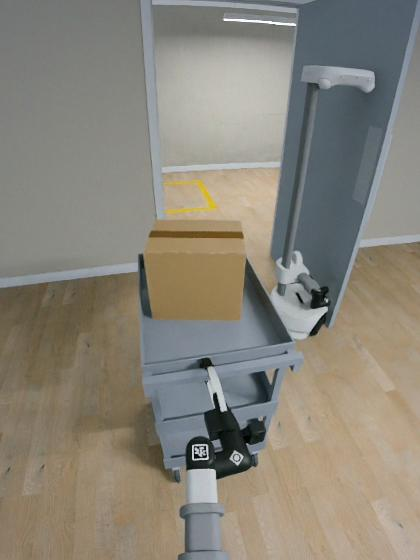

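move:
  blocking: false
  r2: {"base":{"translate_m":0.05,"strafe_m":0.18},"pace":"slow"}
  cameras: []

wait:
  seconds: 3.5
  cameras: []

move:
  blocking: false
  r2: {"base":{"rotate_rad":-0.16},"pace":"slow"}
  cameras: []

wait:
  seconds: 2
  cameras: []

move:
  blocking: false
  r2: {"base":{"translate_m":0.4,"strafe_m":0.07},"pace":"slow"}
  cameras: []

wait:
  seconds: 6
  cameras: ["r2_head_camera"]

Scene clock: 254.03 s.
move: r2 moving
r1: as last shown
r1.lidar_m: 4.88 2.81 0.25 - 0.25 0.27 0.78 1.19 1.38 0.89 0.62 0.86
r1.motor_effort: lift_m=+20(20) arm_m=+4(4) wheel_0=+0(1) wheel_1=+7(7) wheel_2=-1(1)
r1.servo_current: wrist_yaw_rad=52(59) wrist_pitch_rad=39(46) wrist_roll_rad=52(65) gripper_m=46(46)
r1.contact_limits: translate_m 0.8
r1.wrist_depth_mm: - 135 - - 462 256 184 / - 120 142 - 477 259 186 / - 125 166 - 480 264 188 / 110 135 211 - 488 265 189 / 216 - - - 496 266 190 / 1025 1205 193 1182 187 267 190 / 750 750 759 788 436 214 190
r2.base_odometry: x=-1.846 y=-1.197 heading=-3.065
r2.turned_by_wheels: -0.001
r2.turned_by_imu: -0.001
r2.base_tilt: forward=-0.7 right=+0.1
r2.lidar_m: 0.58 2.43 1.90 1.70 1.73 2.08 3.40 3.42 3.40 3.04 3.03 0.64
r2.base_status: translate_m moving; strafe_m moving
r2.joint_positions: lift_m=+0.668 arm_m=+0.190 wrist_yaw_rad=+0.199 wrist_pitch_rad=+0.000 wrist_roll_rad=+1.569 gripper_m=-0.029
r2.joint_status: not commanded
r2.measured_speeds: translate_m=+0.013 strafe_m=+0.048 rotate_rad=-0.005 lift_m=+0.000 arm_m=+0.000 wrist_yaw_rad=-0.022 wrist_pitch_rad=+0.000 wrist_roll_rad=+0.000
r2.motor_effort: lift_m=+14(14) arm_m=+5(6) wheel_0=-11(11) wheel_1=+9(10) wheel_2=-10(10)
r2.servo_current: wrist_yaw_rad=39(52) wrist_pitch_rad=46(52) wrist_roll_rad=46(52) gripper_m=85(98)
r2.contact_limits: arm_m 0
r2.hand_pose: x=+0.6608 y=-0.0288 z=+0.8465 quat_wxyz=(+0.704, +0.703, +0.070, +0.070) (m; r2's base frame)
r2.wrist_depth_mm: - - - 221 221 1756 - / - - - 222 223 788 - / - 436 433 224 224 820 - / - 462 452 227 228 820 - / - - 469 169 229 - - / - - 182 171 180 - - / - - - - 233 1921 504
pictures: none
No camera images: "cameras" was empty.

Scene clock: 256.67 s.
earlier move: r2 done
r1.base_odometry: x=-2.185 y=-0.315 heading=-2.352
r1.turned_by_wheels: +0.000
r1.turned_by_imu: +0.000
r1.base_tilt: forward=-1.6 right=+1.3
r1.lidar_m: 4.92 2.79 0.25 - 0.25 0.26 0.79 1.22 1.34 0.78 0.62 1.04
r1.base_status: not commanded
r1.joint_positions: lift_m=+0.124 arm_m=+0.000 wrist_yaw_rad=+3.196 wrist_pitch_rad=+0.002 wrist_roll_rad=+0.000 gripper_m=+0.056
r1.joint_status: not commanded
r1.measured_speeds: all 0
r1.motor_effort: lift_m=+19(20) arm_m=+4(4) wheel_0=+0(1) wheel_1=+7(7) wheel_2=-1(1)
r1.servo_current: wrist_yaw_rad=46(65) wrist_pitch_rad=39(52) wrist_roll_rad=39(78) gripper_m=52(52)
r1.contact_limits: translate_m 0.8
r1.hand_pose: x=-0.1219 y=+0.0715 z=+0.3019 quat_wxyz=(-0.027, -0.001, +0.000, +1.000) (m; r1's base frame)
r1.wrist_depth_mm: - 135 - - 466 254 184 / - 120 142 - 477 262 185 / - 124 165 - 480 263 188 / 110 135 211 - 488 265 189 / 215 - - - 496 265 190 / 1008 1205 194 1182 188 267 190 / 741 750 750 788 439 215 189
r2.base_odometry: x=-1.880 y=-1.367 heading=-3.065
r2.turned_by_wheels: +0.000
r2.turned_by_imu: -0.001
r2.base_tilt: forward=-0.7 right=+0.1
r2.lidar_m: 0.60 2.37 1.71 1.54 1.55 1.91 3.45 3.49 3.56 3.21 3.24 0.62
r2.base_status: done
r2.joint_positions: lift_m=+0.668 arm_m=+0.190 wrist_yaw_rad=+0.191 wrist_pitch_rad=+0.000 wrist_roll_rad=+1.569 gripper_m=-0.029
r2.joint_status: not commanded
r2.measured_speeds: all 0
r2.motor_effort: lift_m=+14(14) arm_m=+5(6) wheel_0=-8(17) wheel_1=+1(10) wheel_2=-7(13)
r2.servo_current: wrist_yaw_rad=59(59) wrist_pitch_rad=39(52) wrist_roll_rad=46(59) gripper_m=91(98)
r2.contact_limits: arm_m 0
r2.hand_pose: x=+0.6605 y=-0.0310 z=+0.8465 quat_wxyz=(+0.704, +0.703, +0.067, +0.067) (m; r2's base frame)
r2.wrist_depth_mm: - 379 377 185 188 - - / - 394 397 142 196 759 - / - 427 427 148 205 788 - / - 466 466 156 215 - - / - - 500 163 224 1921 - / - - 181 171 179 1661 504 / - - - - - - 1255
wait: 2.63 of 3.5 s (r2 has come to rest)
pictures: none
No camera images: "cameras" was empty.

Scene clock: 257.17 s.
move: r2 moving
r1: as last shown
r1.lidar_m: 4.90 2.79 0.25 - 0.25 0.26 0.80 1.22 1.34 0.76 0.61 0.93
r1.servo_current: wrist_yaw_rad=39(59) wrist_pitch_rad=39(46) wrist_roll_rad=33(65) gripper_m=39(52)
r1.contact_limits: translate_m 0.8
r1.wrist_depth_mm: - 134 - - 466 256 184 / - 120 142 - 477 260 186 / - 125 166 - 480 263 188 / 110 136 211 - 492 265 189 / 216 - - - 496 266 190 / 1008 1205 194 1182 187 266 189 / 741 759 759 788 436 216 190
r2.base_odometry: x=-1.880 y=-1.367 heading=+3.105
r2.turned_by_wheels: -0.113
r2.turned_by_imu: -0.109
r2.base_tilt: forward=-0.7 right=+0.1
r2.lidar_m: 0.58 0.61 1.85 1.55 1.55 1.82 3.10 3.45 3.79 3.21 3.20 0.63
r2.base_status: rotate_rad moving
r2.joint_positions: lift_m=+0.668 arm_m=+0.190 wrist_yaw_rad=+0.208 wrist_pitch_rad=+0.000 wrist_roll_rad=+1.569 gripper_m=-0.029
r2.joint_status: not commanded
r2.measured_speeds: translate_m=-0.002 strafe_m=-0.001 rotate_rad=-0.324 lift_m=+0.000 arm_m=+0.000 wrist_yaw_rad=+0.000 wrist_pitch_rad=+0.000 wrist_roll_rad=+0.000
r2.motor_effort: lift_m=+14(14) arm_m=+6(6) wheel_0=+11(17) wheel_1=+8(11) wheel_2=+10(16)
r2.servo_current: wrist_yaw_rad=65(65) wrist_pitch_rad=33(46) wrist_roll_rad=46(59) gripper_m=78(91)
r2.contact_limits: arm_m 0
r2.hand_pose: x=+0.6610 y=-0.0260 z=+0.8465 quat_wxyz=(+0.704, +0.703, +0.073, +0.073) (m; r2's base frame)
r2.wrist_depth_mm: - - - 146 199 - - / - 407 399 150 206 778 - / - 433 424 154 211 798 - / - 462 455 160 218 788 - / - 492 488 166 225 - - / - - 181 171 180 1661 492 / - - - - - - 1205
pictures: none
No camera images: "cameras" was empty.

Scene clock: 257.77 s.
earlier move: r2 done
r1.base_odometry: x=-2.185 y=-0.315 heading=-2.352
r1.turned_by_wheels: +0.000
r1.turned_by_imu: +0.000
r1.base_tilt: forward=-1.6 right=+1.3
r1.lidar_m: 4.89 2.76 0.25 - 0.25 0.25 0.77 1.20 1.34 0.80 0.60 0.92
r1.base_status: not commanded
r1.joint_positions: lift_m=+0.124 arm_m=+0.000 wrist_yaw_rad=+3.196 wrist_pitch_rad=+0.002 wrist_roll_rad=+0.000 gripper_m=+0.056
r1.joint_status: not commanded
r1.measured_speeds: all 0
r1.motor_effort: lift_m=+20(20) arm_m=+4(4) wheel_0=+0(1) wheel_1=+7(7) wheel_2=-1(1)
r1.servo_current: wrist_yaw_rad=52(59) wrist_pitch_rad=46(46) wrist_roll_rad=39(65) gripper_m=46(52)
r1.contact_limits: translate_m 0.8
r1.hand_pose: x=-0.1219 y=+0.0715 z=+0.3019 quat_wxyz=(-0.027, -0.001, +0.000, +1.000) (m; r1's base frame)
r1.wrist_depth_mm: - 134 - - 466 256 184 / - 120 142 - 477 259 186 / - 125 165 - 484 264 187 / 110 136 211 - 492 264 188 / 215 - - - 496 265 190 / 991 1229 194 1182 187 267 190 / 759 759 750 798 442 216 189
r2.base_odometry: x=-1.880 y=-1.367 heading=+3.060
r2.turned_by_wheels: -0.046
r2.turned_by_imu: -0.044
r2.base_tilt: forward=-0.7 right=+0.0
r2.lidar_m: 0.58 2.35 1.91 1.57 1.54 1.74 2.87 3.45 3.86 3.22 3.19 0.64
r2.base_status: done
r2.joint_positions: lift_m=+0.668 arm_m=+0.190 wrist_yaw_rad=+0.200 wrist_pitch_rad=+0.000 wrist_roll_rad=+1.569 gripper_m=-0.029
r2.joint_status: not commanded
r2.measured_speeds: all 0
r2.motor_effort: lift_m=+14(14) arm_m=+7(7) wheel_0=+6(17) wheel_1=+4(11) wheel_2=+2(16)
r2.servo_current: wrist_yaw_rad=46(65) wrist_pitch_rad=39(46) wrist_roll_rad=46(59) gripper_m=85(98)
r2.contact_limits: arm_m 0
r2.hand_pose: x=+0.6607 y=-0.0284 z=+0.8465 quat_wxyz=(+0.704, +0.703, +0.071, +0.071) (m; r2's base frame)
r2.wrist_depth_mm: - - 1205 224 224 1576 - / - - - 225 225 778 - / - 439 433 227 227 820 - / - 459 452 229 229 809 - / - 473 469 170 229 820 - / - 484 183 171 180 - - / - - - - 232 - 488
wait: 0.60 of 2 s (r2 has come to rest)
pictures: none
No camera images: "cameras" was empty.

Scene clock: 258.27 s.
move: r2 moving
r1: as last shown
r1.base_tilt: forward=-1.6 right=+1.2
r1.lidar_m: 4.89 2.77 0.25 - 0.25 0.28 0.78 1.20 1.36 0.78 0.61 0.93
r1.motor_effort: lift_m=+19(20) arm_m=+4(4) wheel_0=+0(1) wheel_1=+7(7) wheel_2=-1(1)
r1.servo_current: wrist_yaw_rad=46(52) wrist_pitch_rad=39(46) wrist_roll_rad=46(72) gripper_m=39(46)
r1.contact_limits: translate_m 0.8
r1.wrist_depth_mm: - 135 - - 462 255 185 / - 120 142 - 477 260 186 / - 125 165 - 480 264 188 / 110 136 211 - 492 265 189 / 215 - - - 500 265 189 / 991 1229 195 1182 188 267 190 / 750 750 759 788 439 215 190
r2.base_odometry: x=-1.892 y=-1.369 heading=+3.060
r2.turned_by_wheels: +0.001
r2.turned_by_imu: +0.001
r2.base_tilt: forward=-0.6 right=+0.1
r2.lidar_m: 0.57 2.34 1.89 1.56 1.52 1.75 2.88 3.46 3.89 3.21 3.21 0.64
r2.base_status: translate_m moving; strafe_m moving
r2.joint_positions: lift_m=+0.668 arm_m=+0.190 wrist_yaw_rad=+0.200 wrist_pitch_rad=+0.000 wrist_roll_rad=+1.569 gripper_m=-0.029
r2.joint_status: not commanded
r2.measured_speeds: translate_m=+0.049 strafe_m=+0.009 rotate_rad=+0.002 lift_m=+0.000 arm_m=+0.000 wrist_yaw_rad=+0.000 wrist_pitch_rad=+0.000 wrist_roll_rad=+0.000
r2.motor_effort: lift_m=+14(14) arm_m=+7(7) wheel_0=+7(11) wheel_1=+9(10) wheel_2=-11(12)
r2.servo_current: wrist_yaw_rad=46(52) wrist_pitch_rad=33(46) wrist_roll_rad=46(52) gripper_m=91(98)
r2.contact_limits: arm_m 0
r2.hand_pose: x=+0.6607 y=-0.0284 z=+0.8465 quat_wxyz=(+0.704, +0.703, +0.071, +0.071) (m; r2's base frame)
r2.wrist_depth_mm: - - 1205 223 222 1756 - / - - - 224 224 778 - / - 439 430 226 226 809 - / - 459 449 227 228 831 - / - 473 469 170 229 820 - / - 488 183 172 180 - - / - - - - 231 - 484
pictures: none
No camera images: "cameras" was empty.

Scene clock: 263.10 s.
earlier move: r2 done
r1.base_odometry: x=-2.185 y=-0.315 heading=-2.352
r1.turned_by_wheels: +0.000
r1.turned_by_imu: +0.000
r1.base_tilt: forward=-1.6 right=+1.3
r1.lidar_m: 4.91 2.79 0.25 - 0.25 0.26 0.81 1.20 0.45 0.43 0.53 1.34
r1.base_status: not commanded
r1.joint_positions: lift_m=+0.124 arm_m=+0.000 wrist_yaw_rad=+3.196 wrist_pitch_rad=+0.002 wrist_roll_rad=+0.000 gripper_m=+0.056
r1.joint_status: not commanded
r1.measured_speeds: all 0
r1.motor_effort: lift_m=+19(20) arm_m=+4(5) wheel_0=+0(1) wheel_1=+7(7) wheel_2=-1(1)
r1.servo_current: wrist_yaw_rad=39(78) wrist_pitch_rad=39(52) wrist_roll_rad=46(72) gripper_m=39(52)
r1.contact_limits: translate_m 0.8
r1.hand_pose: x=-0.1219 y=+0.0715 z=+0.3019 quat_wxyz=(-0.027, -0.001, +0.000, +1.000) (m; r1's base frame)
r1.wrist_depth_mm: - 134 - - 469 257 185 / - 120 142 - 477 260 186 / - 125 166 - 488 264 188 / 110 136 211 - 488 264 188 / 216 - - - 492 265 190 / 991 1205 194 1182 187 267 190 / 750 759 759 788 439 216 190
r2.base_odometry: x=-2.284 y=-1.405 heading=+3.060
r2.turned_by_wheels: +0.000
r2.turned_by_imu: +0.004
r2.base_tilt: forward=-0.7 right=+0.1
r2.lidar_m: 0.55 1.95 1.93 1.61 1.60 1.81 2.98 3.85 3.82 3.16 3.12 0.64
r2.base_status: done
r2.joint_positions: lift_m=+0.668 arm_m=+0.190 wrist_yaw_rad=+0.200 wrist_pitch_rad=+0.000 wrist_roll_rad=+1.569 gripper_m=-0.029
r2.joint_status: not commanded
r2.measured_speeds: all 0
r2.motor_effort: lift_m=+14(14) arm_m=+7(7) wheel_0=+8(16) wheel_1=+6(10) wheel_2=-5(12)
r2.servo_current: wrist_yaw_rad=46(65) wrist_pitch_rad=39(52) wrist_roll_rad=46(59) gripper_m=85(98)
r2.contact_limits: arm_m 0
r2.hand_pose: x=+0.6608 y=-0.0283 z=+0.8465 quat_wxyz=(+0.704, +0.703, +0.071, +0.071) (m; r2's base frame)
r2.wrist_depth_mm: - - - 213 213 1618 - / 1618 - 415 215 216 788 - / - 436 430 219 220 798 - / 1661 462 452 166 224 820 - / - 480 477 168 228 - - / - 492 183 172 179 - - / - - - - 235 - 480
wait: 4.83 of 6 s (r2 has come to rest)
pictures: r2_head_camera
Images, in order (width x height): r2_head_camera 420x560.

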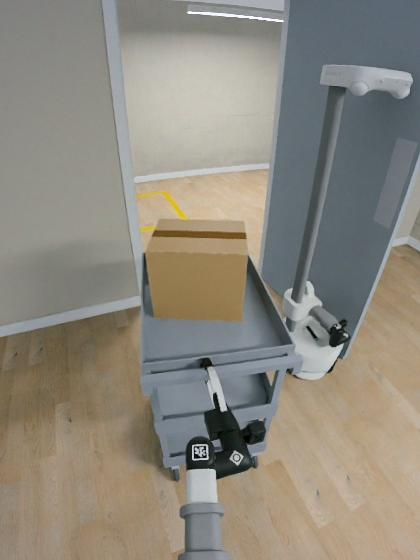

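move:
  blocking: false
  r2: {"base":{"translate_m":0.4,"strafe_m":0.03},"pace":"slow"}
  cameras: []

wait:
  seconds: 7
  cameras: ["r2_head_camera","r1_head_right_camera","r1_head_left_camera"]

Scene clock: 277.70 s.
move: r2 moving
r1: as last shown
r1.lidar_m: 4.90 2.77 0.25 - 0.25 0.26 0.77 1.18 0.44 0.44 0.53 1.31
r1.motor_effort: lift_m=+19(20) arm_m=+4(4) wheel_0=+0(1) wheel_1=+7(7) wheel_2=-1(1)
r1.servo_current: wrist_yaw_rad=39(59) wrist_pitch_rad=39(46) wrist_roll_rad=46(52) gripper_m=46(52)
r1.contact_limits: translate_m 0.8
r1.wrist_depth_mm: - 135 - - 462 255 184 / - 120 142 - 477 260 186 / - 125 165 - 484 263 188 / 110 135 211 - 492 264 189 / 215 - - - 492 266 190 / 1025 1205 193 1160 187 266 190 / 750 750 759 778 436 214 190
r2.base_odometry: x=-2.296 y=-1.405 heading=+3.061
r2.turned_by_wheels: +0.001
r2.turned_by_imu: +0.001
r2.base_tilt: forward=-0.7 right=+0.1
r2.lidar_m: 0.57 1.94 1.92 1.60 1.60 1.83 3.02 3.88 3.75 3.15 3.14 0.65
r2.base_status: translate_m moving; strafe_m moving
r2.joint_positions: lift_m=+0.668 arm_m=+0.190 wrist_yaw_rad=+0.200 wrist_pitch_rad=+0.000 wrist_roll_rad=+1.569 gripper_m=-0.029
r2.joint_status: not commanded
r2.measured_speeds: translate_m=+0.047 strafe_m=+0.003 rotate_rad=-0.001 lift_m=+0.000 arm_m=+0.000 wrist_yaw_rad=+0.000 wrist_pitch_rad=+0.000 wrist_roll_rad=+0.000
r2.motor_effort: lift_m=+14(14) arm_m=+6(7) wheel_0=+11(12) wheel_1=+9(9) wheel_2=-10(12)
r2.servo_current: wrist_yaw_rad=46(59) wrist_pitch_rad=46(46) wrist_roll_rad=52(59) gripper_m=91(91)
r2.contact_limits: arm_m 0
r2.hand_pose: x=+0.6608 y=-0.0283 z=+0.8465 quat_wxyz=(+0.704, +0.703, +0.071, +0.071) (m; r2's base frame)
r2.wrist_depth_mm: - - - 211 211 1618 - / - - 418 215 216 788 - / 1661 436 427 218 220 820 - / 1708 462 452 166 223 820 - / - 484 480 168 228 - - / - 492 183 171 181 - - / - - - - 235 - 480
pictures: none
No camera images: "cameras" was empty.

Scene clock: 282.50 s.
earlier move: r2 done
r1.base_odometry: x=-2.185 y=-0.315 heading=-2.352
r1.turned_by_wheels: +0.000
r1.turned_by_imu: +0.000
r1.base_tilt: forward=-1.6 right=+1.3
r1.lidar_m: 4.90 2.77 0.25 - 0.25 0.28 0.80 0.52 0.43 0.43 0.76 4.08
r1.base_status: not commanded
r1.joint_positions: lift_m=+0.124 arm_m=+0.000 wrist_yaw_rad=+3.196 wrist_pitch_rad=+0.002 wrist_roll_rad=+0.000 gripper_m=+0.056
r1.joint_status: not commanded
r1.measured_speeds: all 0
r1.motor_effort: lift_m=+20(20) arm_m=+4(4) wheel_0=+0(1) wheel_1=+7(7) wheel_2=-1(1)
r1.servo_current: wrist_yaw_rad=65(72) wrist_pitch_rad=46(52) wrist_roll_rad=52(65) gripper_m=39(52)
r1.contact_limits: translate_m 0.8
r1.hand_pose: x=-0.1219 y=+0.0715 z=+0.3019 quat_wxyz=(-0.027, -0.001, +0.000, +1.000) (m; r1's base frame)
r1.wrist_depth_mm: - 134 - - 466 254 183 / - 120 142 - 477 259 186 / - 125 165 - 480 263 187 / 110 135 211 - 488 265 188 / 215 - - - 500 266 190 / 621 1205 194 1182 187 267 190 / 759 759 750 778 439 215 190
r2.base_odometry: x=-2.684 y=-1.403 heading=+3.061
r2.turned_by_wheels: +0.000
r2.turned_by_imu: +0.005
r2.base_tilt: forward=-0.7 right=+0.1
r2.lidar_m: 0.60 1.55 1.79 1.70 1.68 1.94 3.22 4.23 3.67 3.05 1.04 0.64
r2.base_status: done
r2.joint_positions: lift_m=+0.668 arm_m=+0.190 wrist_yaw_rad=+0.201 wrist_pitch_rad=+0.000 wrist_roll_rad=+1.569 gripper_m=-0.029
r2.joint_status: not commanded
r2.measured_speeds: all 0
r2.motor_effort: lift_m=+14(14) arm_m=+6(7) wheel_0=+11(16) wheel_1=+6(10) wheel_2=-3(12)
r2.servo_current: wrist_yaw_rad=39(59) wrist_pitch_rad=46(46) wrist_roll_rad=52(65) gripper_m=91(91)
r2.contact_limits: arm_m 0
r2.hand_pose: x=+0.6608 y=-0.0280 z=+0.8465 quat_wxyz=(+0.704, +0.703, +0.071, +0.071) (m; r2's base frame)
r2.wrist_depth_mm: - - - 210 210 1756 - / - - 418 213 214 788 - / - 430 427 218 218 798 - / - 462 452 165 222 831 - / - 488 477 168 227 - - / - 496 181 171 180 - - / - - - - 236 - 473
wait: 4.80 of 7 s (r2 has come to rest)
pictures: r1_head_left_camera, r1_head_right_camera, r2_head_camera
Images, in order (width x height): r1_head_left_camera 420x672, r1_head_right_camera 420x672, r2_head_camera 420x560.

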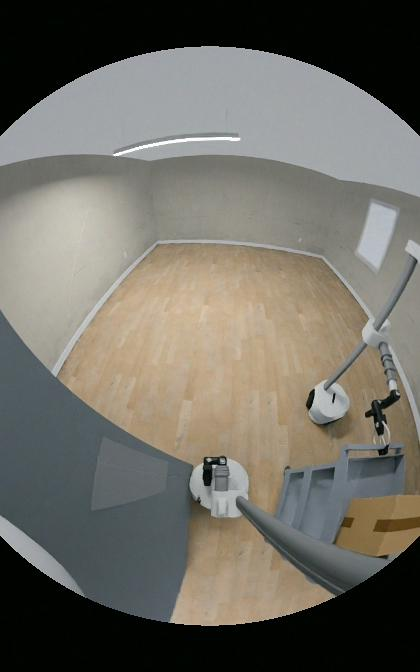

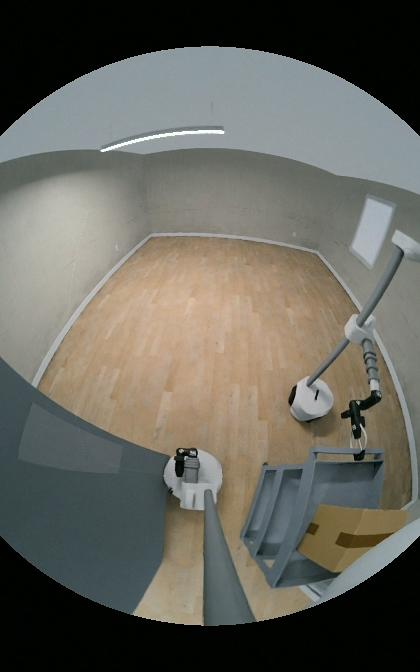

